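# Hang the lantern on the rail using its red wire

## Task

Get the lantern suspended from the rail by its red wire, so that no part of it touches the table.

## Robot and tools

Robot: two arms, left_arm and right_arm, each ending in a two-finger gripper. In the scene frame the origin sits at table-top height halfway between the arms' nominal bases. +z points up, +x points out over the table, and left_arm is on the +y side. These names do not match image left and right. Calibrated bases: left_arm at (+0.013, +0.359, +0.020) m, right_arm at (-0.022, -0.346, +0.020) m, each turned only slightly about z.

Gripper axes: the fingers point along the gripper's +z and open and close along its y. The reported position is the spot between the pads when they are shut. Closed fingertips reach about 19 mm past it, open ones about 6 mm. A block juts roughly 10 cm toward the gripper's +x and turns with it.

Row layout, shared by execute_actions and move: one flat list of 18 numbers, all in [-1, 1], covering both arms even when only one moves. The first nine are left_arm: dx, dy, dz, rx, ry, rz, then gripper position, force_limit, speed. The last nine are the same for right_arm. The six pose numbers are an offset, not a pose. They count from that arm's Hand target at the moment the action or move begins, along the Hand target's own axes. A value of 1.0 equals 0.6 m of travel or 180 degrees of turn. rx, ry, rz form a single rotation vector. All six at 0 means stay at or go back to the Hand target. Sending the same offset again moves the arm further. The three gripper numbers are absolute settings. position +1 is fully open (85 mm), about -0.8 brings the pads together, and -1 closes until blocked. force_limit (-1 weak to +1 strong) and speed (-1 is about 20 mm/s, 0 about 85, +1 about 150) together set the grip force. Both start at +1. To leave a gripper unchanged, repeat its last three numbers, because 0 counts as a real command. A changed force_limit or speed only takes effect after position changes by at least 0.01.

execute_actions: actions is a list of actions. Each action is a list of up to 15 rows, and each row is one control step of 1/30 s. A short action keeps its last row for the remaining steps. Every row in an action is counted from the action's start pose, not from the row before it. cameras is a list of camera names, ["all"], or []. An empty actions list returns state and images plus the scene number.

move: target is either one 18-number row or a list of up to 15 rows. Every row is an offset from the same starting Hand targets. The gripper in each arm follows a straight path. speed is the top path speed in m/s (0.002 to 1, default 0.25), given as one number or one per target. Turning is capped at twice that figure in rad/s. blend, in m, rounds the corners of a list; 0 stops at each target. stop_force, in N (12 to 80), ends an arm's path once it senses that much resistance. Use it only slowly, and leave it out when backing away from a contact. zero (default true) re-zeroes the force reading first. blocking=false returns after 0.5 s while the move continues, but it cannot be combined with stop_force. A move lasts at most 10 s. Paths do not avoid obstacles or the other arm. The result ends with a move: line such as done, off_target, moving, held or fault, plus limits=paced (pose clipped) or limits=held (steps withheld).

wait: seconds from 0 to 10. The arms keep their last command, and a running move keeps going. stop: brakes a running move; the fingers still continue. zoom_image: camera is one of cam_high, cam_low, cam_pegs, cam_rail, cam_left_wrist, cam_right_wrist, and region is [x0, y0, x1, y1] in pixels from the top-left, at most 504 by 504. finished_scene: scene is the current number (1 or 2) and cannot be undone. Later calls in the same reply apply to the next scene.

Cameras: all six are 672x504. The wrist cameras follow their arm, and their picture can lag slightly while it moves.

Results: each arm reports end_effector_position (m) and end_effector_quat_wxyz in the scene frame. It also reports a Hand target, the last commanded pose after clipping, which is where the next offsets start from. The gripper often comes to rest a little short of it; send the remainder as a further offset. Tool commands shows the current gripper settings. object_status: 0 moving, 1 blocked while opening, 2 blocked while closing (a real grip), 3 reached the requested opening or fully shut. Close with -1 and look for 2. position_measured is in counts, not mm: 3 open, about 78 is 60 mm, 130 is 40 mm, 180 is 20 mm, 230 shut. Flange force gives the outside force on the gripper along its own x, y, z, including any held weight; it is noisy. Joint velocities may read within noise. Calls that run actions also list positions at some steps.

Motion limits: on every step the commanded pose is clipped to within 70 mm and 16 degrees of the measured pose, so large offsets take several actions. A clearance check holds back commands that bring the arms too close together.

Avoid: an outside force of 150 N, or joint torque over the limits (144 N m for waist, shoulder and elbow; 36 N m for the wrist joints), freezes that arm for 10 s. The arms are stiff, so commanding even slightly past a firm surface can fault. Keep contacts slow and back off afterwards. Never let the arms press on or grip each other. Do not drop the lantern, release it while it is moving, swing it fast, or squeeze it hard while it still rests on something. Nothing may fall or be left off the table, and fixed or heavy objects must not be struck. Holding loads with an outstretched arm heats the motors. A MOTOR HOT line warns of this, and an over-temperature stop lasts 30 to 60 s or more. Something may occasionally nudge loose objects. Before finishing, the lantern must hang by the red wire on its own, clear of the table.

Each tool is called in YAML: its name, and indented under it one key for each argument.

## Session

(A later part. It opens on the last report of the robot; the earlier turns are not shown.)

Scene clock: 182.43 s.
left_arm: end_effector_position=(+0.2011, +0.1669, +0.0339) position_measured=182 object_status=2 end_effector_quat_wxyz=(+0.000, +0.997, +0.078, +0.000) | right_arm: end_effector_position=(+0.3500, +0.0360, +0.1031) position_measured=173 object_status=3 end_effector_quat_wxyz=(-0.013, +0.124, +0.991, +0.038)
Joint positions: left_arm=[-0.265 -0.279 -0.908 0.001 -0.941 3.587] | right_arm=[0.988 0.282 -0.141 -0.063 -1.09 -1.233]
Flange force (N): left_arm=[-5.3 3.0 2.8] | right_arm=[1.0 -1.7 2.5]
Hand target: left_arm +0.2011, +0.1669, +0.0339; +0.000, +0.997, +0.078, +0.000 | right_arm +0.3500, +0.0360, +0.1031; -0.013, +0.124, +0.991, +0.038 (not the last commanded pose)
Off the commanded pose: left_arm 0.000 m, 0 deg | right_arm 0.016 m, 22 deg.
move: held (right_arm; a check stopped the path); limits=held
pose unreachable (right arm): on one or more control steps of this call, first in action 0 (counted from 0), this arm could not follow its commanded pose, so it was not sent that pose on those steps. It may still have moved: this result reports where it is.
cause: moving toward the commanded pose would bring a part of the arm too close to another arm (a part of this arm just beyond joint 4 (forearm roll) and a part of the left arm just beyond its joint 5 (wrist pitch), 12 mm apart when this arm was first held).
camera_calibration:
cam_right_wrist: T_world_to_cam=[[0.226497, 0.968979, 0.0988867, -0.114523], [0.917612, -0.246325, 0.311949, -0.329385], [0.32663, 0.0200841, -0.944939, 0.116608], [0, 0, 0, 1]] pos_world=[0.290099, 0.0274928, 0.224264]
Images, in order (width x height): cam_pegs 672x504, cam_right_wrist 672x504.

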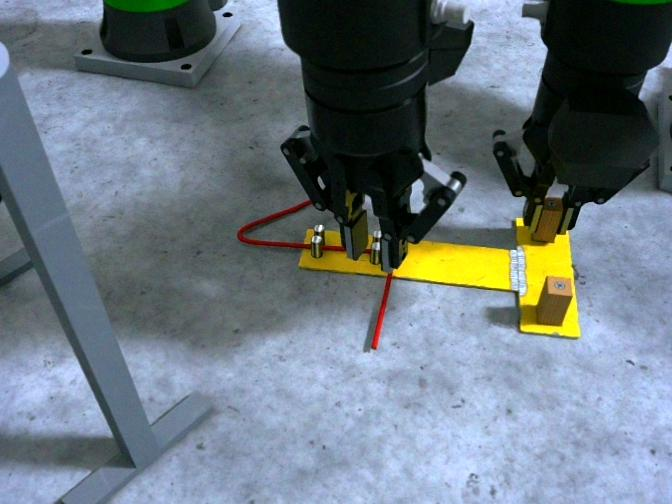

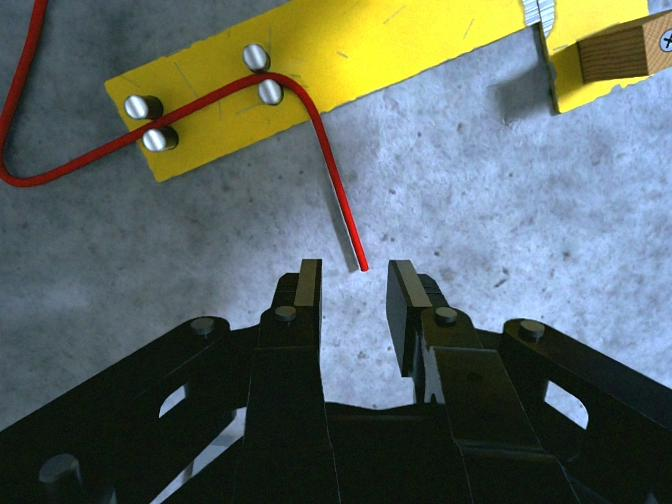

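move:
  target:
    - [0,0,0,0,0,0,-1,0,-1,-0.01,-0.03,0,-0.03,0.0035,-0.118,-0.35,0,-1]
    - [0,0,0,0,0,0,-1,0,-1,-0.014,0.02,0.033,-0.03,0.0035,-0.118,-0.35,0,-1]
  speed: 0.2
  cameras: ["cam_pegs","cam_right_wrist"]

Scene clock: 200.10 s.
left_arm: end_effector_position=(+0.2011, +0.1669, +0.0339) position_measured=182 object_status=2 end_effector_quat_wxyz=(+0.000, +0.997, +0.078, +0.000) | right_arm: end_effector_position=(+0.3608, +0.0471, +0.0840) position_measured=173 object_status=3 end_effector_quat_wxyz=(-0.006, -0.060, +0.994, +0.087)
Joint positions: left_arm=[-0.265 -0.279 -0.908 0.001 -0.941 3.587] | right_arm=[0.946 0.301 -0.154 -0.138 -0.99 -0.779]
Flange force (N): left_arm=[-6.0 3.7 2.9] | right_arm=[1.4 -1.0 2.6]
Hand target: left_arm +0.2011, +0.1669, +0.0339; +0.000, +0.997, +0.078, +0.000 | right_arm +0.3608, +0.0471, +0.0839; -0.006, -0.060, +0.994, +0.087
Off the commanded pose: left_arm 0.000 m, 0 deg | right_arm 0.000 m, 0 deg.
move: done
camera_calibration:
cam_right_wrist: T_world_to_cam=[[-0.139826, 0.969942, 0.199151, -0.00209117], [0.937532, 0.0649789, 0.341778, -0.354972], [0.318564, 0.2345, -0.918437, 0.0854292], [0, 0, 0, 1]] pos_world=[0.305291, 0.00506088, 0.2002]
Images, in order (width x height): cam_pegs 672x504, cam_right_wrist 672x504.

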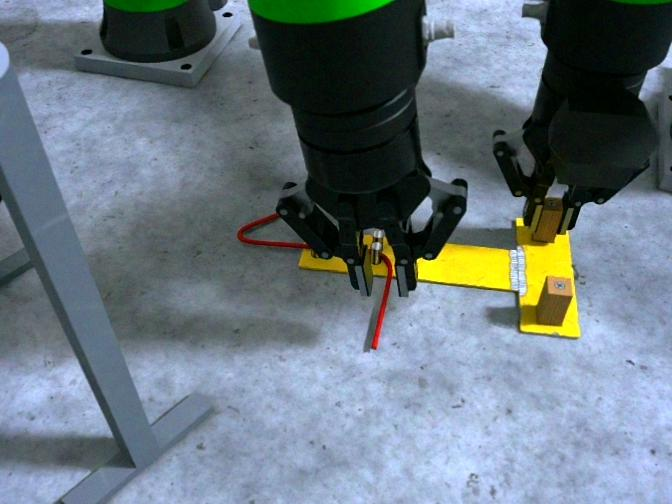

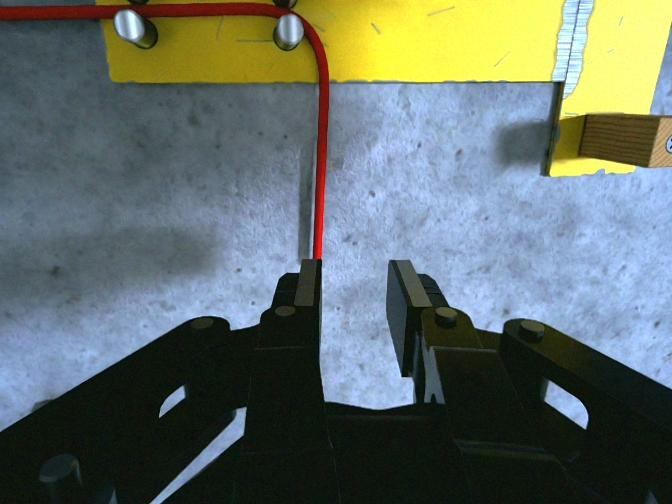

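move:
  target: [0,0,0,0,0,0,-1,0,-1,0,-0.0176,0.1,0,0,0,-0.35,0,-1]
  speed: 0.07
  stop_force: 14

move:
  target: [0,0,0,0,0,0,-1,0,-1,0,0,0,0,0,0,-1,0,-1]
  cameras: ["cam_pegs","cam_right_wrist"]

Scene clock: 207.27 s.
left_arm: end_effector_position=(+0.2011, +0.1669, +0.0339) position_measured=182 object_status=2 end_effector_quat_wxyz=(+0.000, +0.997, +0.078, +0.000) | right_arm: end_effector_position=(+0.3606, +0.0471, +0.0399) position_measured=173 object_status=3 end_effector_quat_wxyz=(-0.006, -0.060, +0.994, +0.087)
Joint positions: left_arm=[-0.265 -0.279 -0.908 0.001 -0.941 3.587] | right_arm=[0.946 0.358 -0.193 -0.148 -0.895 -0.762]
Flange force (N): left_arm=[-6.4 3.2 2.7] | right_arm=[1.8 -1.4 2.5]
Hand target: left_arm +0.2011, +0.1669, +0.0339; +0.000, +0.997, +0.078, +0.000 | right_arm +0.3606, +0.0471, +0.0399; -0.006, -0.060, +0.994, +0.087 (not the last commanded pose)
Off the commanded pose: left_arm 0.000 m, 0 deg | right_arm 0.017 m, 0 deg.
move: held (right_arm; a check stopped the path); limits=held
pose unreachable (right arm): on one or more control steps of this call, first in action 0 (counted from 0), this arm could not follow its commanded pose, so it was not sent that pose on those steps. It may still have moved: this result reports where it is.
cause: moving toward the commanded pose would bring a part of the arm too close to another arm (a part of this arm just beyond joint 4 (forearm roll) and a part of the left arm just beyond its joint 5 (wrist pitch), 6 mm apart when this arm was first held).

Scene clock: 208.63 s.
left_arm: end_effector_position=(+0.2011, +0.1669, +0.0339) position_measured=182 object_status=2 end_effector_quat_wxyz=(+0.000, +0.997, +0.078, +0.000) | right_arm: end_effector_position=(+0.3606, +0.0471, +0.0399) position_measured=231 object_status=0 end_effector_quat_wxyz=(-0.006, -0.060, +0.994, +0.087)
Joint positions: left_arm=[-0.265 -0.279 -0.908 0.001 -0.941 3.587] | right_arm=[0.946 0.358 -0.193 -0.148 -0.895 -0.762]
Flange force (N): left_arm=[-6.5 3.3 2.9] | right_arm=[1.8 -1.4 2.2]
Hand target: left_arm +0.2011, +0.1669, +0.0339; +0.000, +0.997, +0.078, +0.000 | right_arm +0.3606, +0.0471, +0.0399; -0.006, -0.060, +0.994, +0.087
Off the commanded pose: left_arm 0.000 m, 0 deg | right_arm 0.000 m, 0 deg.
move: done
camera_calibration:
cam_right_wrist: T_world_to_cam=[[-0.139994, 0.969927, 0.199104, 0.00672176], [0.937538, 0.0651712, 0.341724, -0.339708], [0.318472, 0.234507, -0.918467, 0.0450225], [0, 0, 0, 1]] pos_world=[0.305092, 0.00506151, 0.1561]
Images, in order (width x height): cam_pegs 672x504, cam_right_wrist 672x504.

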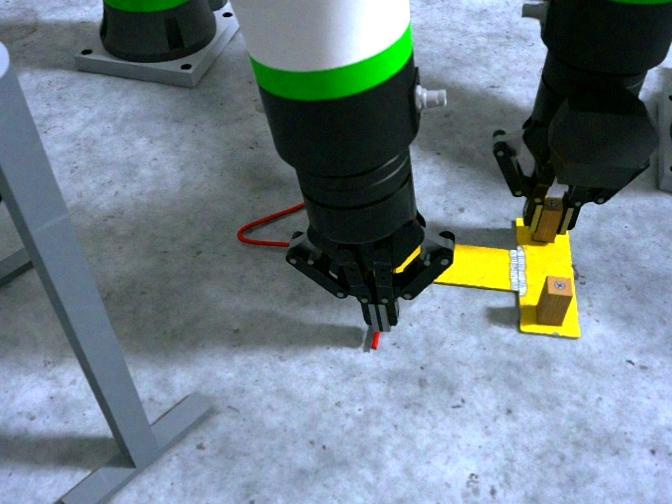

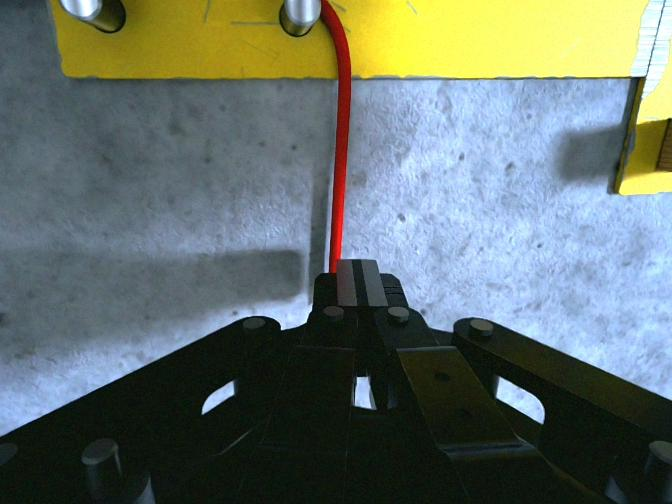

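move:
  target:
    - [0,0,0,0,0,0,-1,0,-1,0,0,-0.02,0,0,0,-0.35,0,-1]
    - [0,0,0,0,0,0,-1,0,-1,0,0,-0.02,0,0.089,0,-0.35,0,-1]
  speed: 0.2

move:
  target: [0,0,0,0,0,0,-1,0,-1,-0.0128,-0.0086,0.0477,0,0,0,-0.35,0,-1]
  speed: 0.04
  stop_force: 14
  cameras: ["cam_pegs","cam_right_wrist"]

Scene clock: 218.47 s.
left_arm: end_effector_position=(+0.2011, +0.1669, +0.0339) position_measured=182 object_status=2 end_effector_quat_wxyz=(+0.000, +0.997, +0.078, +0.000) | right_arm: end_effector_position=(+0.3609, +0.0451, +0.0518) position_measured=173 object_status=3 end_effector_quat_wxyz=(-0.144, -0.072, +0.984, +0.077)
Joint positions: left_arm=[-0.265 -0.279 -0.908 0.001 -0.941 3.587] | right_arm=[0.822 0.514 0.091 -0.329 -1.266 -0.581]
Flange force (N): left_arm=[-6.1 3.0 2.6] | right_arm=[2.1 -1.6 2.8]
Hand target: left_arm +0.2011, +0.1669, +0.0339; +0.000, +0.997, +0.078, +0.000 | right_arm +0.3609, +0.0451, +0.0517; -0.144, -0.072, +0.984, +0.077
Off the commanded pose: left_arm 0.000 m, 0 deg | right_arm 0.000 m, 0 deg.
move: done

Scene clock: 220.17 s.
left_arm: end_effector_position=(+0.2011, +0.1669, +0.0339) position_measured=182 object_status=2 end_effector_quat_wxyz=(+0.000, +0.997, +0.078, +0.000) | right_arm: end_effector_position=(+0.3604, +0.0449, +0.0229) position_measured=173 object_status=3 end_effector_quat_wxyz=(-0.144, -0.072, +0.984, +0.077)
Joint positions: left_arm=[-0.265 -0.279 -0.908 0.001 -0.941 3.587] | right_arm=[0.822 0.55 0.071 -0.335 -1.213 -0.562]
Flange force (N): left_arm=[-6.5 3.1 2.6] | right_arm=[27.3 1.8 -58.6]
Hand target: left_arm +0.2011, +0.1669, +0.0339; +0.000, +0.997, +0.078, +0.000 | right_arm +0.3605, +0.0449, +0.0229; -0.144, -0.072, +0.984, +0.077 (not the last commanded pose)
Off the commanded pose: left_arm 0.000 m, 0 deg | right_arm 0.001 m, 0 deg.
move: contact (right_arm)
camera_calibration:
cam_right_wrist: T_world_to_cam=[[-0.13185, 0.970062, 0.203948, 0.00908016], [0.990155, 0.119128, 0.0734987, -0.348841], [0.0470024, 0.211631, -0.976219, 0.13011], [0, 0, 0, 1]] pos_world=[0.340488, 0.00521319, 0.150803]
Images, in order (width x height): cam_pegs 672x504, cam_right_wrist 672x504.

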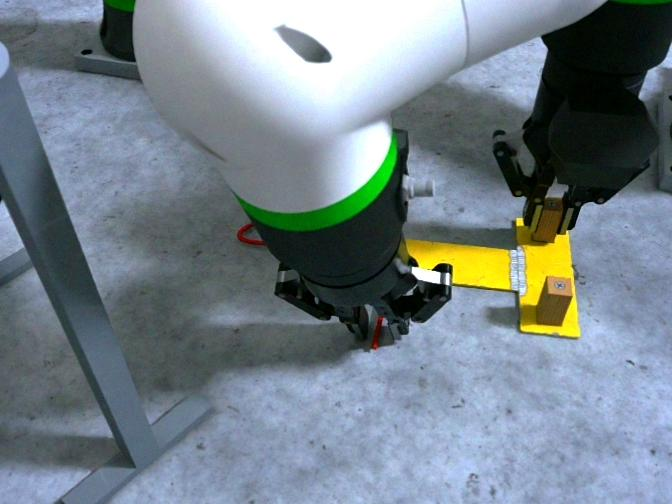

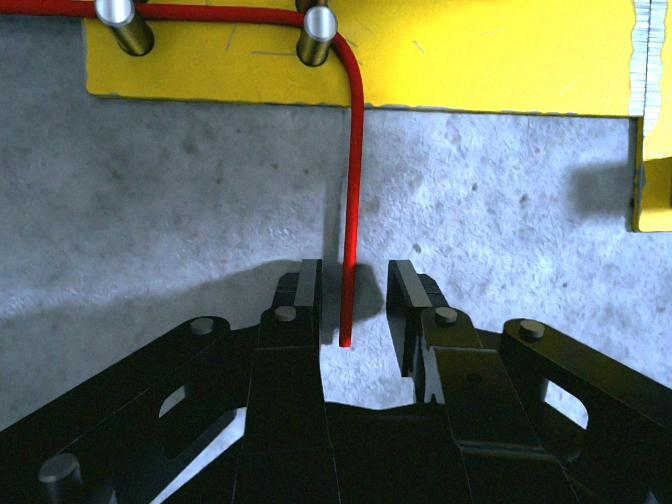

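move:
  target: [0,0,0,0,0,0,-1,0,-1,0.0007,0.0004,-0.0028,0,0,0,-0.35,0,-1]

move:
  target: [0,0,0,0,0,0,-1,0,-1,0,0,0,0,0,0,-1,0,-1]
  cameras: ["cam_right_wrist"]

Scene clock: 224.37 s.
left_arm: end_effector_position=(+0.2011, +0.1669, +0.0339) position_measured=182 object_status=2 end_effector_quat_wxyz=(+0.000, +0.997, +0.078, +0.000) | right_arm: end_effector_position=(+0.3605, +0.0449, +0.0246) position_measured=173 object_status=3 end_effector_quat_wxyz=(-0.144, -0.072, +0.984, +0.077)
Joint positions: left_arm=[-0.265 -0.279 -0.908 0.001 -0.941 3.587] | right_arm=[0.822 0.547 0.072 -0.334 -1.216 -0.563]
Flange force (N): left_arm=[-6.0 3.3 2.9] | right_arm=[1.3 -1.2 2.5]
Hand target: left_arm +0.2011, +0.1669, +0.0339; +0.000, +0.997, +0.078, +0.000 | right_arm +0.3605, +0.0449, +0.0246; -0.144, -0.072, +0.984, +0.077
Off the commanded pose: left_arm 0.000 m, 0 deg | right_arm 0.000 m, 0 deg.
move: done

Scene clock: 225.90 s.
left_arm: end_effector_position=(+0.2011, +0.1669, +0.0339) position_measured=182 object_status=2 end_effector_quat_wxyz=(+0.000, +0.997, +0.078, +0.000) | right_arm: end_effector_position=(+0.3605, +0.0449, +0.0246) position_measured=227 object_status=0 end_effector_quat_wxyz=(-0.144, -0.072, +0.984, +0.077)
Joint positions: left_arm=[-0.265 -0.279 -0.908 0.001 -0.941 3.587] | right_arm=[0.822 0.547 0.072 -0.334 -1.216 -0.563]
Flange force (N): left_arm=[-6.6 2.8 3.1] | right_arm=[0.9 -1.6 2.4]
Hand target: left_arm +0.2011, +0.1669, +0.0339; +0.000, +0.997, +0.078, +0.000 | right_arm +0.3605, +0.0449, +0.0246; -0.144, -0.072, +0.984, +0.077
Off the commanded pose: left_arm 0.000 m, 0 deg | right_arm 0.000 m, 0 deg.
move: done
camera_calibration:
cam_right_wrist: T_world_to_cam=[[-0.13185, 0.970062, 0.203948, 0.00882324], [0.990155, 0.119128, 0.0734987, -0.349061], [0.0470024, 0.211631, -0.976219, 0.131883], [0, 0, 0, 1]] pos_world=[0.340588, 0.00511319, 0.152603]
Images, in order (width x height): cam_right_wrist 672x504.

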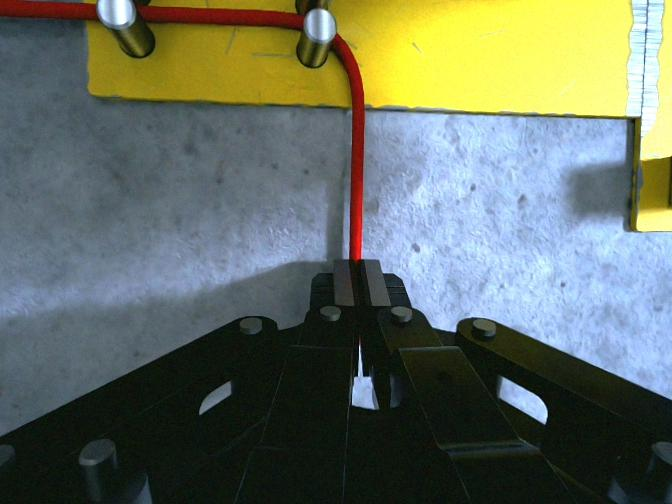

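move:
  target:
    - [0,0,0,0,0,0,-1,0,-1,0.006,-0.0282,-0.0034,-0.0227,-0.0143,0.0789,-1,0,-1]
    - [0,0,0,0,0,0,-1,0,-1,0.0185,-0.0538,-0.0045,-0.0453,-0.0287,0.1578,-1,0,-1]
    - [0,0,0,0,0,0,-1,0,-1,0.0363,-0.0748,-0.0032,-0.068,-0.043,0.2367,-1,0,-1]
    - [0,0,0,0,0,0,-1,0,-1,0.0505,-0.0857,-0.0012,-0.0831,-0.0526,0.2894,-1,0,-1]
  speed: 0.09
  blend: 0.003
  cameras: ["cam_right_wrist","cam_pegs"]

Scene clock: 243.63 s.
left_arm: end_effector_position=(+0.2011, +0.1669, +0.0339) position_measured=182 object_status=2 end_effector_quat_wxyz=(+0.000, +0.997, +0.078, +0.000) | right_arm: end_effector_position=(+0.3381, -0.0104, +0.0247) position_measured=227 object_status=2 end_effector_quat_wxyz=(-0.093, +0.391, +0.906, +0.135)
Joint positions: left_arm=[-0.265 -0.279 -0.908 0.001 -0.941 3.587] | right_arm=[0.809 0.251 -0.35 -0.368 -0.804 -1.412]
Flange force (N): left_arm=[-12.0 1.4 0.6] | right_arm=[-4.0 2.6 1.4]
Hand target: left_arm +0.2011, +0.1669, +0.0339; +0.000, +0.997, +0.078, +0.000 | right_arm +0.3381, -0.0104, +0.0247; -0.093, +0.391, +0.906, +0.135
Off the commanded pose: left_arm 0.000 m, 0 deg | right_arm 0.000 m, 0 deg.
move: done
camera_calibration:
cam_right_wrist: T_world_to_cam=[[0.71938, 0.66429, 0.203008, -0.231477], [0.665405, -0.742903, 0.0730197, -0.219491], [0.199322, 0.0825538, -0.976451, 0.0918519], [0, 0, 0, 1]] pos_world=[0.294262, -0.0168752, 0.152708]
Images, in order (width x height): cam_pegs 672x504, cam_right_wrist 672x504.

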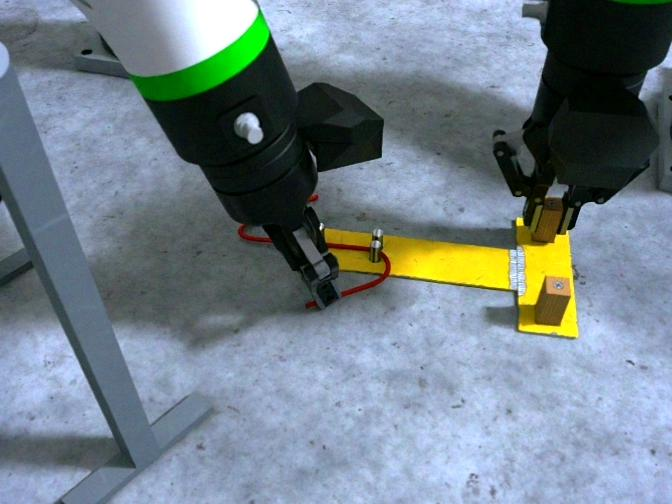

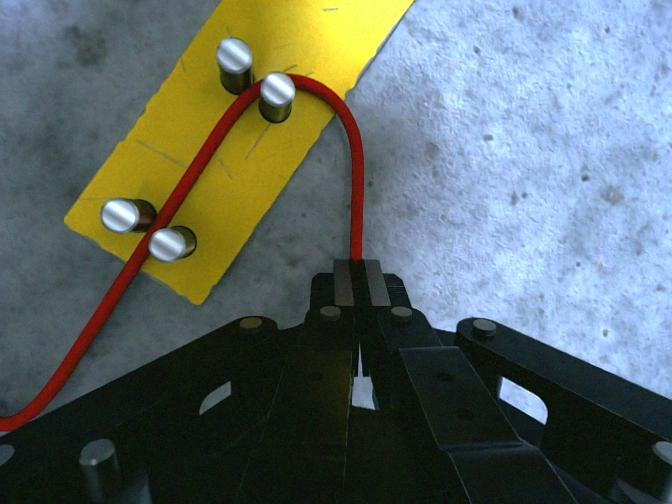

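move:
  target: [0,0,0,0,0,0,-1,0,-1,0,0,0,0,0,0,-0.35,0,-1]

move:
  target:
    - [0,0,0,0,0,0,-1,0,-1,0.0685,0.043,-0.237,0,0,0,-0.35,0,-1]
    - [0,0,0,0,0,0,-1,0,-1,0.051,-0.078,-0.1845,0.0283,-0.1025,0.1837,-0.35,0,-1]
  cameras: ["cam_right_wrist","cam_pegs"]

Scene clock: 257.70 s.
left_arm: end_effector_position=(+0.2011, +0.1669, +0.0339) position_measured=182 object_status=2 end_effector_quat_wxyz=(+0.000, +0.997, +0.078, +0.000) | right_arm: end_effector_position=(+0.3381, -0.0104, +0.0246) position_measured=173 object_status=0 end_effector_quat_wxyz=(-0.093, +0.391, +0.906, +0.135)
Joint positions: left_arm=[-0.265 -0.279 -0.908 0.001 -0.941 3.587] | right_arm=[0.809 0.251 -0.35 -0.368 -0.804 -1.412]
Flange force (N): left_arm=[-6.3 4.0 2.6] | right_arm=[0.6 -1.9 1.9]
Hand target: left_arm +0.2011, +0.1669, +0.0339; +0.000, +0.997, +0.078, +0.000 | right_arm +0.3381, -0.0104, +0.0247; -0.093, +0.391, +0.906, +0.135
Off the commanded pose: left_arm 0.000 m, 0 deg | right_arm 0.000 m, 0 deg.
move: done

Scene clock: 260.33 s.
left_arm: end_effector_position=(+0.2011, +0.1669, +0.0339) position_measured=182 object_status=2 end_effector_quat_wxyz=(+0.000, +0.997, +0.078, +0.000) | right_arm: end_effector_position=(+0.2900, -0.0554, +0.1297) position_measured=173 object_status=3 end_effector_quat_wxyz=(+0.000, +0.643, +0.766, +0.000)
Joint positions: left_arm=[-0.265 -0.279 -0.908 0.001 -0.941 3.587] | right_arm=[1.038 0.029 -0.385 0.001 -1.157 -2.458]
Flange force (N): left_arm=[-6.0 3.5 2.6] | right_arm=[-1.1 -1.8 3.0]
Hand target: left_arm +0.2011, +0.1669, +0.0339; +0.000, +0.997, +0.078, +0.000 | right_arm +0.2900, -0.0554, +0.1297; +0.000, +0.643, +0.766, +0.000
Off the commanded pose: left_arm 0.000 m, 0 deg | right_arm 0.000 m, 0 deg.
move: done
camera_calibration:
cam_right_wrist: T_world_to_cam=[[0.980596, 0.194162, 0.0270743, -0.267233], [0.17299, -0.921979, 0.346452, -0.131053], [0.0922297, -0.335046, -0.937677, 0.210618], [0, 0, 0, 1]] pos_world=[0.265293, 0.00162483, 0.25013]
Images, in order (width x height): cam_pegs 672x504, cam_right_wrist 672x504.

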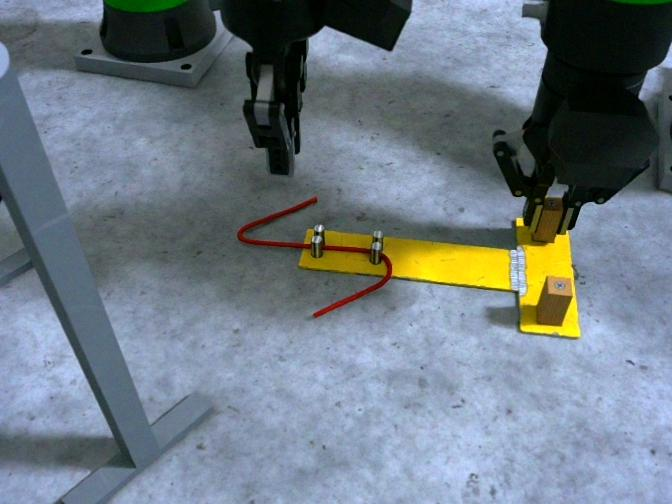

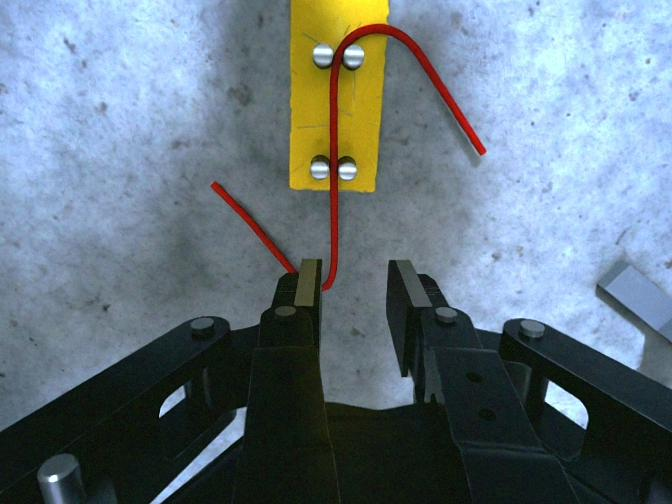

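move:
  target:
    - [0,0,0,0,0,0,-1,0,-1,0,-0.0067,0.05,0,0,0,-0.5,0.2,-1]
    - [0,0,0,0,0,0,-1,0,-1,0,-0.0067,0.135,0,0,0,-0.5,0.2,-1]
  speed: 0.1
  cameras: ["cam_right_wrist"]

Scene clock: 268.13 s.
left_arm: end_effector_position=(+0.2011, +0.1669, +0.0339) position_measured=182 object_status=2 end_effector_quat_wxyz=(+0.000, +0.997, +0.078, +0.000) | right_arm: end_effector_position=(+0.2860, -0.0561, +0.0487) position_measured=192 object_status=3 end_effector_quat_wxyz=(+0.000, +0.643, +0.766, +0.000)
Joint positions: left_arm=[-0.265 -0.279 -0.908 0.001 -0.941 3.587] | right_arm=[1.046 0.128 -0.494 0.001 -0.949 -2.466]
Flange force (N): left_arm=[-6.3 3.3 2.9] | right_arm=[-0.1 -0.4 3.6]
Hand target: left_arm +0.2011, +0.1669, +0.0339; +0.000, +0.997, +0.078, +0.000 | right_arm +0.2861, -0.0562, +0.0487; +0.000, +0.643, +0.766, +0.000
Off the commanded pose: left_arm 0.000 m, 0 deg | right_arm 0.000 m, 0 deg.
move: done
camera_calibration:
cam_right_wrist: T_world_to_cam=[[0.980579, 0.194252, 0.0270405, -0.261051], [0.173086, -0.921961, 0.346453, -0.103079], [0.0922293, -0.335044, -0.937678, 0.134758], [0, 0, 0, 1]] pos_world=[0.261394, 0.000824387, 0.16913]
Images, in order (width x height): cam_right_wrist 672x504.

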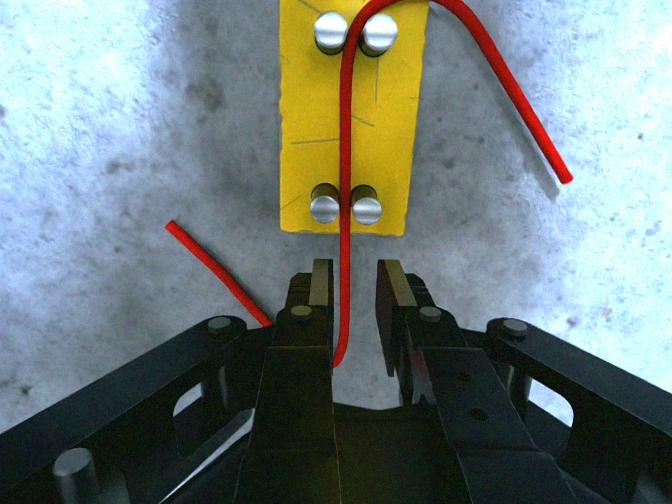

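move:
  target: [0,0,0,0,0,0,-1,0,-1,0,-0.0025,0.042,0,0,0,-0.5,0.2,-1]
  speed: 0.05
  stop_force: 14

move:
  target: [0,0,0,0,0,0,-1,0,-1,0,0,0,0,0,0,-1,0.2,-1]
  cameras: ["cam_right_wrist"]

Scene clock: 275.90 s.
left_arm: end_effector_position=(+0.2011, +0.1669, +0.0339) position_measured=182 object_status=2 end_effector_quat_wxyz=(+0.000, +0.997, +0.078, +0.000) | right_arm: end_effector_position=(+0.2846, -0.0564, +0.0235) position_measured=192 object_status=3 end_effector_quat_wxyz=(+0.000, +0.643, +0.766, +0.000)
Joint positions: left_arm=[-0.265 -0.279 -0.908 0.001 -0.941 3.587] | right_arm=[1.049 0.168 -0.521 0.001 -0.882 -2.469]
Flange force (N): left_arm=[-6.4 3.9 2.9] | right_arm=[-0.7 -1.6 2.8]
Hand target: left_arm +0.2011, +0.1669, +0.0339; +0.000, +0.997, +0.078, +0.000 | right_arm +0.2846, -0.0564, +0.0235; +0.000, +0.643, +0.766, +0.000
Off the commanded pose: left_arm 0.000 m, 0 deg | right_arm 0.000 m, 0 deg.
move: done

Scene clock: 277.07 s.
left_arm: end_effector_position=(+0.2011, +0.1669, +0.0339) position_measured=182 object_status=2 end_effector_quat_wxyz=(+0.000, +0.997, +0.078, +0.000) | right_arm: end_effector_position=(+0.2846, -0.0564, +0.0235) position_measured=227 object_status=0 end_effector_quat_wxyz=(+0.000, +0.643, +0.766, +0.000)
Joint positions: left_arm=[-0.265 -0.279 -0.908 0.001 -0.941 3.587] | right_arm=[1.049 0.168 -0.521 0.001 -0.882 -2.469]
Flange force (N): left_arm=[-4.7 4.8 3.4] | right_arm=[1.2 -2.9 1.9]
Hand target: left_arm +0.2011, +0.1669, +0.0339; +0.000, +0.997, +0.078, +0.000 | right_arm +0.2846, -0.0564, +0.0235; +0.000, +0.643, +0.766, +0.000
Off the commanded pose: left_arm 0.000 m, 0 deg | right_arm 0.000 m, 0 deg.
move: done
camera_calibration:
cam_right_wrist: T_world_to_cam=[[0.980597, 0.194157, 0.0270561, -0.258945], [0.172983, -0.921948, 0.346538, -0.0943675], [0.0922272, -0.335134, -0.937646, 0.111153], [0, 0, 0, 1]] pos_world=[0.259993, 0.000525301, 0.14393]
Images, in order (width x height): cam_right_wrist 672x504.

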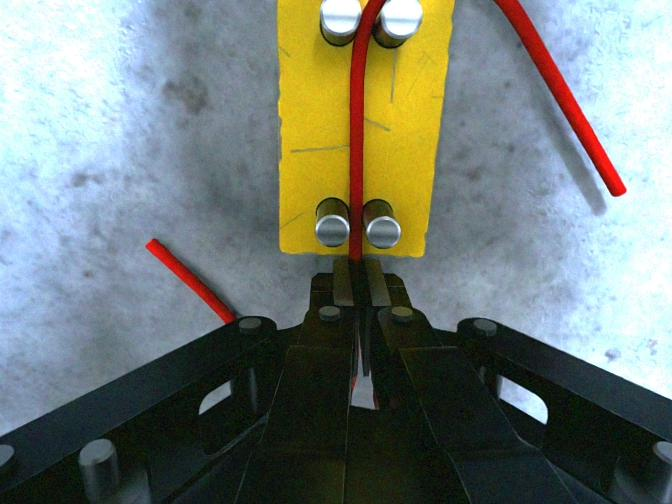

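move:
  target: [0,0,0,0,0,0,-1,0,-1,0,0,-0.1,0,0,0,-1,0.2,-1]
  speed: 0.03

move:
  target: [0,0,0,0,0,0,-1,0,-1,0,0,-0.25,0,0,0,-1,0.2,-1]
  cameras: ["cam_high","cam_rail","cam_low","cam_right_wrist"]

zoom_image:
  camera: "cam_rail"
  region: [40, 360, 150, 504]

zoom_image:
  camera: "cam_high"
  region: [180, 370, 270, 440]

zoom_image:
  camera: "cam_low"
  region: [70, 210, 150, 300]

Scene clock: 285.23 s.
left_arm: end_effector_position=(+0.2011, +0.1669, +0.0339) position_measured=182 object_status=2 end_effector_quat_wxyz=(+0.000, +0.997, +0.078, +0.000) | right_arm: end_effector_position=(+0.2846, -0.0564, +0.0835) position_measured=227 object_status=2 end_effector_quat_wxyz=(+0.000, +0.643, +0.766, +0.000)
Joint positions: left_arm=[-0.265 -0.279 -0.908 0.001 -0.941 3.587] | right_arm=[1.049 0.073 -0.459 0.001 -1.039 -2.469]
Flange force (N): left_arm=[-11.9 19.1 -40.0] | right_arm=[26.3 -1.2 21.8]
Hand target: left_arm +0.2011, +0.1669, +0.0339; +0.000, +0.997, +0.078, +0.000 | right_arm +0.2846, -0.0564, +0.0835; +0.000, +0.643, +0.766, +0.000
Off the commanded pose: left_arm 0.000 m, 0 deg | right_arm 0.000 m, 0 deg.
move: done

Scene clock: 286.27 s.
left_arm: end_effector_position=(+0.2011, +0.1669, +0.0339) position_measured=182 object_status=2 end_effector_quat_wxyz=(+0.000, +0.997, +0.078, +0.000) | right_arm: end_effector_position=(+0.2845, -0.0563, +0.2335) position_measured=231 object_status=0 end_effector_quat_wxyz=(+0.001, +0.643, +0.766, +0.000)
Joint positions: left_arm=[-0.265 -0.279 -0.908 0.001 -0.941 3.587] | right_arm=[1.049 -0.058 -0.218 0.001 -1.411 -2.469]
Flange force (N): left_arm=[-6.4 3.7 2.6] | right_arm=[-0.7 -1.8 3.3]
Hand target: left_arm +0.2011, +0.1669, +0.0339; +0.000, +0.997, +0.078, +0.000 | right_arm +0.2845, -0.0563, +0.2335; +0.000, +0.643, +0.766, +0.000
Off the commanded pose: left_arm 0.000 m, 0 deg | right_arm 0.000 m, 0 deg.
move: done
camera_calibration:
cam_right_wrist: T_world_to_cam=[[0.980614, 0.194067, 0.0270902, -0.264485], [0.172887, -0.921966, 0.346537, -0.166896], [0.0922277, -0.335136, -0.937645, 0.308144], [0, 0, 0, 1]] pos_world=[0.259793, 0.000725746, 0.35393]
Images, in order (width x height): cam_high 672x504, cam_low 672x504, cam_rail 672x504, cam_right_wrist 672x504.

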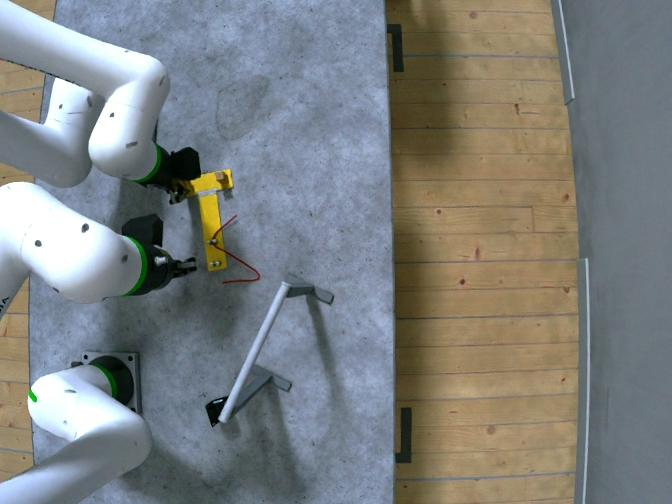

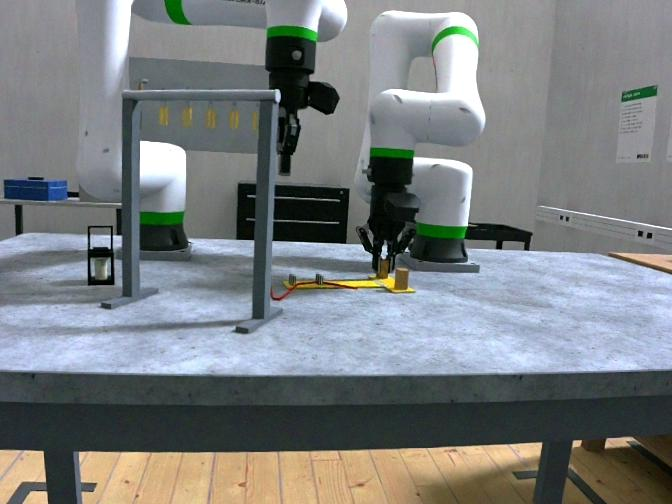

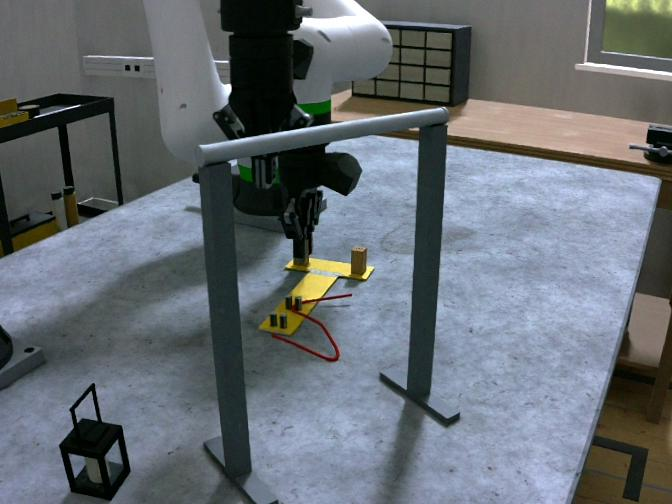

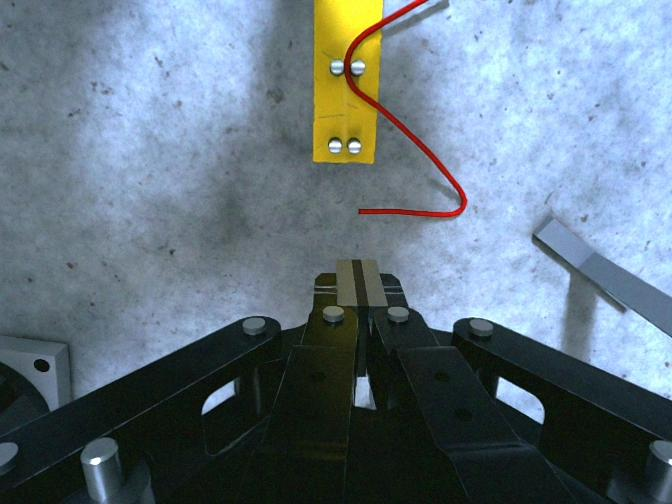

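Scaled by 3.500 from the camera's 672x504 image, which has a finer 960x720 frame.

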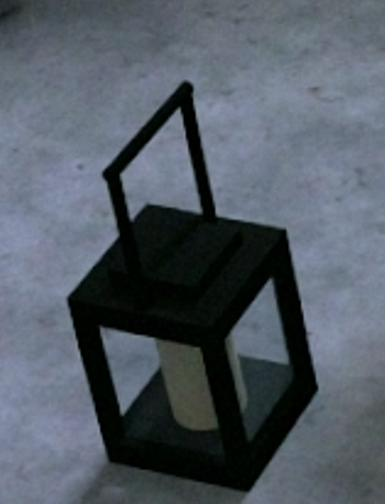

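Scaled by 5.600 from the camera's 672x504 image, which has a finer 960x720 frame.

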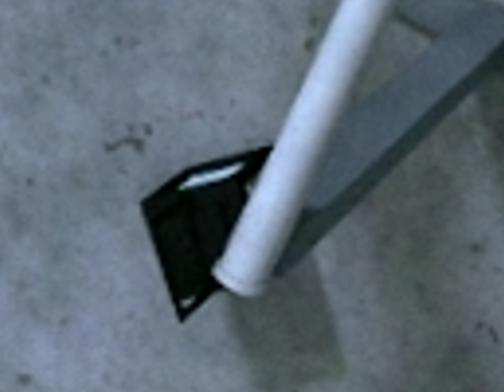

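Scaled by 5.600 from the camera's 672x504 image, which has a finer 960x720 frame.

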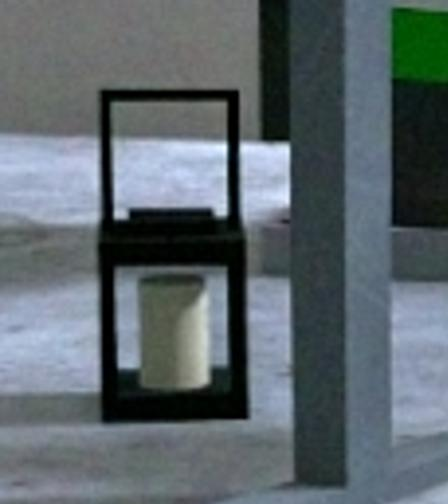

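wait:
  seconds: 0.1
  cameras: ["cam_pegs"]

zoom_image:
  camera: "cam_pegs"
  region: [220, 170, 480, 390]

Scene clock: 305.57 s.
left_arm: end_effector_position=(+0.2011, +0.1669, +0.0339) position_measured=182 object_status=2 end_effector_quat_wxyz=(+0.000, +0.997, +0.078, +0.000) | right_arm: end_effector_position=(+0.2845, -0.0563, +0.2335) position_measured=231 object_status=3 end_effector_quat_wxyz=(+0.000, +0.643, +0.766, +0.000)
Joint positions: left_arm=[-0.265 -0.279 -0.908 0.001 -0.941 3.587] | right_arm=[1.049 -0.058 -0.218 0.001 -1.411 -2.469]
Flange force (N): left_arm=[-6.1 3.3 2.8] | right_arm=[-1.1 -1.7 3.4]
Hand target: left_arm +0.2011, +0.1669, +0.0339; +0.000, +0.997, +0.078, +0.000 | right_arm +0.2845, -0.0563, +0.2335; +0.000, +0.643, +0.766, +0.000
Tool commands: left_gripper/position=-1.0 left_gripper/force_limit=+0.0 left_gripper/speed=-1.0 right_gripper/position=-1.0 right_gripper/force_limit=+0.2 right_gripper/speed=-1.0
Off the commanded pose: left_arm 0.000 m, 0 deg | right_arm 0.000 m, 0 deg.
wait: 0.10 s; at rest from the start
Images, in order (width x height): cam_pegs 672x504.

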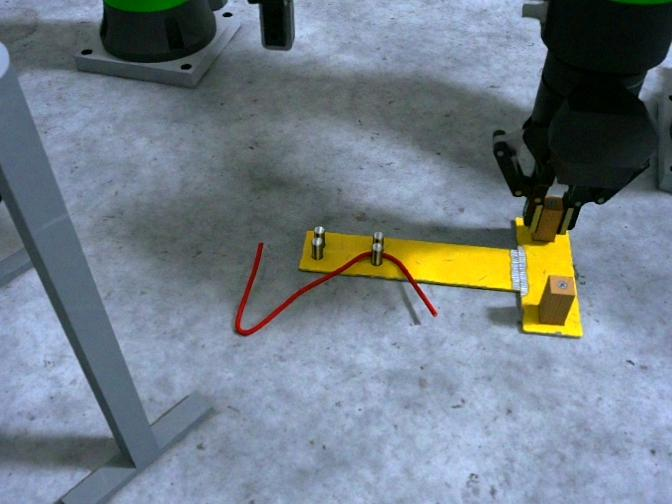

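Scaled by 1.938 from the camera's 672x504 image, which has a finer 960x720 frame.

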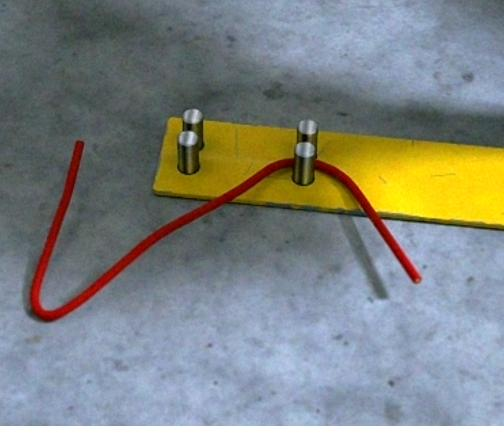

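move:
  target: [0,0,0,0,0,0,0.2,0,-1,0,0,0,0,0,0,-1,0.2,-1]

move:
  target: [0,0,-0.008,0,0.139,0,0.2,0,-1,0,0,0,0,0,0,-1,0.2,-1]
  speed: 0.2

move:
  target: [0,0,0,0,0,0,-1,0,-1,0,0,0,0,0,0,-0.35,0.2,-1]
  cameras: ["cam_left_wrist","cam_pegs"]

Scene clock: 327.90 s.
left_arm: end_effector_position=(+0.2011, +0.1669, +0.0339) position_measured=104 object_status=0 end_effector_quat_wxyz=(+0.000, +0.997, +0.078, +0.000) | right_arm: end_effector_position=(+0.2845, -0.0563, +0.2335) position_measured=231 object_status=3 end_effector_quat_wxyz=(+0.000, +0.643, +0.766, +0.000)
Joint positions: left_arm=[-0.265 -0.279 -0.908 0.001 -0.941 3.587] | right_arm=[1.049 -0.058 -0.218 0.001 -1.411 -2.469]
Flange force (N): left_arm=[-5.9 3.7 0.2] | right_arm=[-0.9 -1.2 3.7]
Hand target: left_arm +0.2011, +0.1669, +0.0339; +0.000, +0.997, +0.078, +0.000 | right_arm +0.2845, -0.0563, +0.2335; +0.000, +0.643, +0.766, +0.000
Off the commanded pose: left_arm 0.000 m, 0 deg | right_arm 0.000 m, 0 deg.
move: done

Scene clock: 329.40 s.
left_arm: end_effector_position=(+0.2014, +0.1678, +0.0389) position_measured=104 object_status=3 end_effector_quat_wxyz=(+0.021, +0.980, +0.057, +0.191) | right_arm: end_effector_position=(+0.2845, -0.0563, +0.2335) position_measured=231 object_status=3 end_effector_quat_wxyz=(+0.000, +0.643, +0.766, +0.000)
Joint positions: left_arm=[-0.491 -0.55 -1.029 -0.249 -0.758 3.927] | right_arm=[1.049 -0.058 -0.218 0.001 -1.411 -2.469]
Flange force (N): left_arm=no reading | right_arm=[-1.0 -1.8 3.7]
Hand target: left_arm +0.2011, +0.1669, +0.0387; -0.016, +0.973, +0.076, +0.216 | right_arm +0.2845, -0.0563, +0.2335; +0.000, +0.643, +0.766, +0.000
Off the commanded pose: left_arm 0.001 m, 6 deg | right_arm 0.000 m, 0 deg.
joint sent to its limit (left arm) — joint 6 (wrist roll), upper limit. The joint targets are off in orientation, not in position.
move: off_target (left_arm)

Scene clock: 331.30 s.
left_arm: end_effector_position=(+0.2015, +0.1679, +0.0389) position_measured=181 object_status=0 end_effector_quat_wxyz=(+0.021, +0.980, +0.058, +0.191) | right_arm: end_effector_position=(+0.2845, -0.0563, +0.2335) position_measured=173 object_status=3 end_effector_quat_wxyz=(+0.000, +0.643, +0.766, +0.000)
Joint positions: left_arm=[-0.491 -0.55 -1.029 -0.249 -0.758 3.927] | right_arm=[1.049 -0.058 -0.218 0.001 -1.411 -2.469]
Flange force (N): left_arm=no reading | right_arm=[-0.7 -1.6 3.8]
Hand target: left_arm +0.2011, +0.1669, +0.0387; -0.016, +0.973, +0.076, +0.216 | right_arm +0.2845, -0.0563, +0.2335; +0.000, +0.643, +0.766, +0.000
Off the commanded pose: left_arm 0.001 m, 6 deg | right_arm 0.000 m, 0 deg.
joint sent to its limit (left arm) — joint 6 (wrist roll), upper limit. The joint targets are off in orientation, not in position.
move: off_target (left_arm)
camera_calibration:
cam_left_wrist: T_world_to_cam=[[0.086888, -0.992977, 0.0802893, 0.149603], [-0.995834, -0.0888108, -0.020689, 0.231229], [0.0276742, -0.0781572, -0.996557, 0.174607], [0, 0, 0, 1]] pos_world=[0.212434, 0.182735, 0.166778]
Images, in order (width x height): cam_pegs 672x504, cam_left_wrist 672x504.

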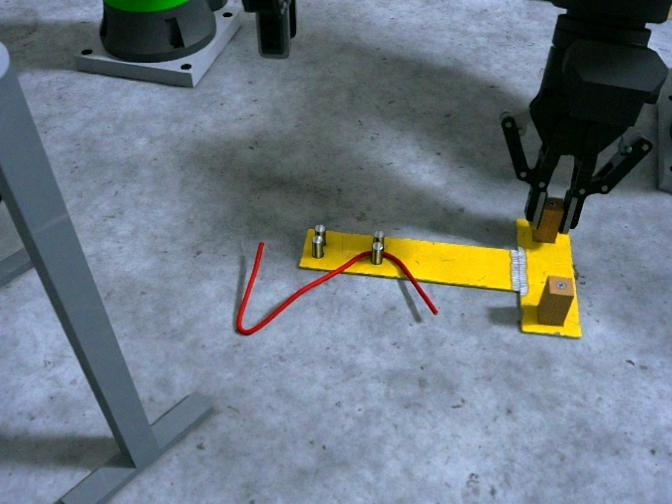

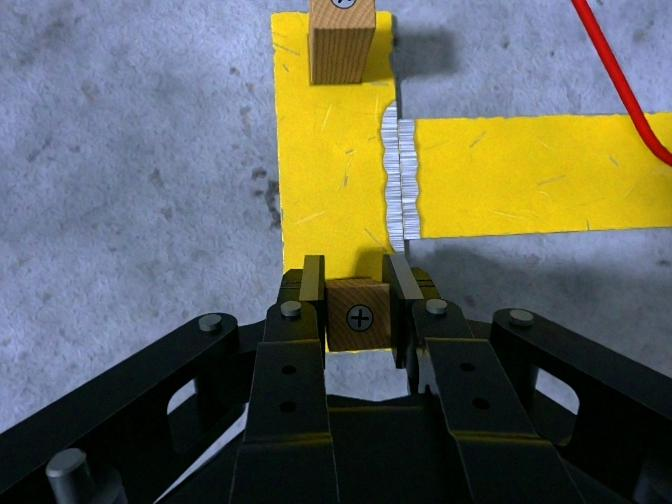

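move:
  target: [0,0,0,0,0,0,-1,0,-1,0.198,0.0968,0.189,-0.0453,0.0929,-0.706,-0.35,0,-1]
  speed: 0.3
  cameras: ["cam_right_wrist","cam_pegs"]

Scene clock: 347.60 s.
left_arm: end_effector_position=(+0.2015, +0.1679, +0.0389) position_measured=181 object_status=2 end_effector_quat_wxyz=(+0.021, +0.980, +0.058, +0.191) | right_arm: end_effector_position=(+0.3212, +0.0707, +0.1201) position_measured=173 object_status=3 end_effector_quat_wxyz=(-0.053, -0.403, +0.906, +0.119)
Joint positions: left_arm=[-0.491 -0.55 -1.029 -0.249 -0.758 3.927] | right_arm=[0.943 0.326 -0.001 -0.275 -1.222 -0.038]
Flange force (N): left_arm=no reading | right_arm=[2.4 -0.3 2.9]
Hand target: left_arm +0.2011, +0.1669, +0.0387; -0.016, +0.973, +0.076, +0.216 | right_arm +0.3212, +0.0707, +0.1201; -0.053, -0.403, +0.906, +0.119
Off the commanded pose: left_arm 0.001 m, 6 deg | right_arm 0.000 m, 0 deg.
joint sent to its limit (left arm) — joint 6 (wrist roll), upper limit. The joint targets are off in orientation, not in position.
move: off_target (left_arm)
camera_calibration:
cam_right_wrist: T_world_to_cam=[[-0.726104, 0.626567, 0.283173, 0.164838], [0.686984, 0.643875, 0.336865, -0.291581], [0.0287409, 0.439134, -0.897962, 0.201789], [0, 0, 0, 1]] pos_world=[0.314201, -0.00415268, 0.232744]
Images, in order (width x height): cam_pegs 672x504, cam_right_wrist 672x504.

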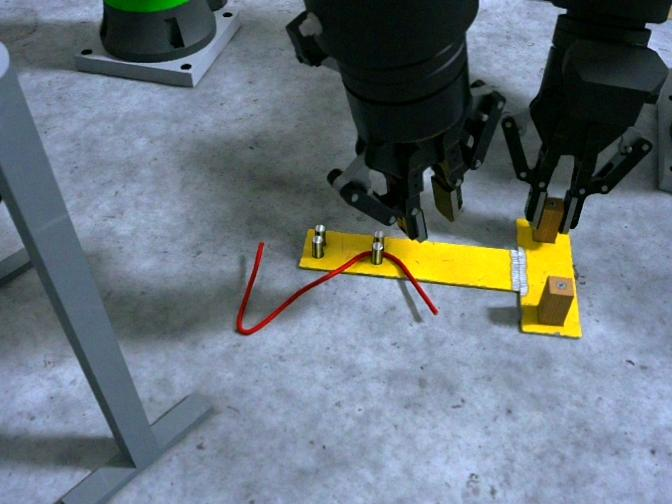

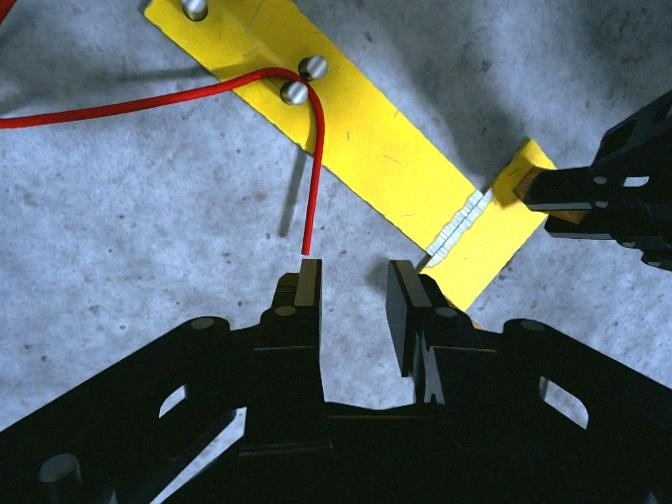

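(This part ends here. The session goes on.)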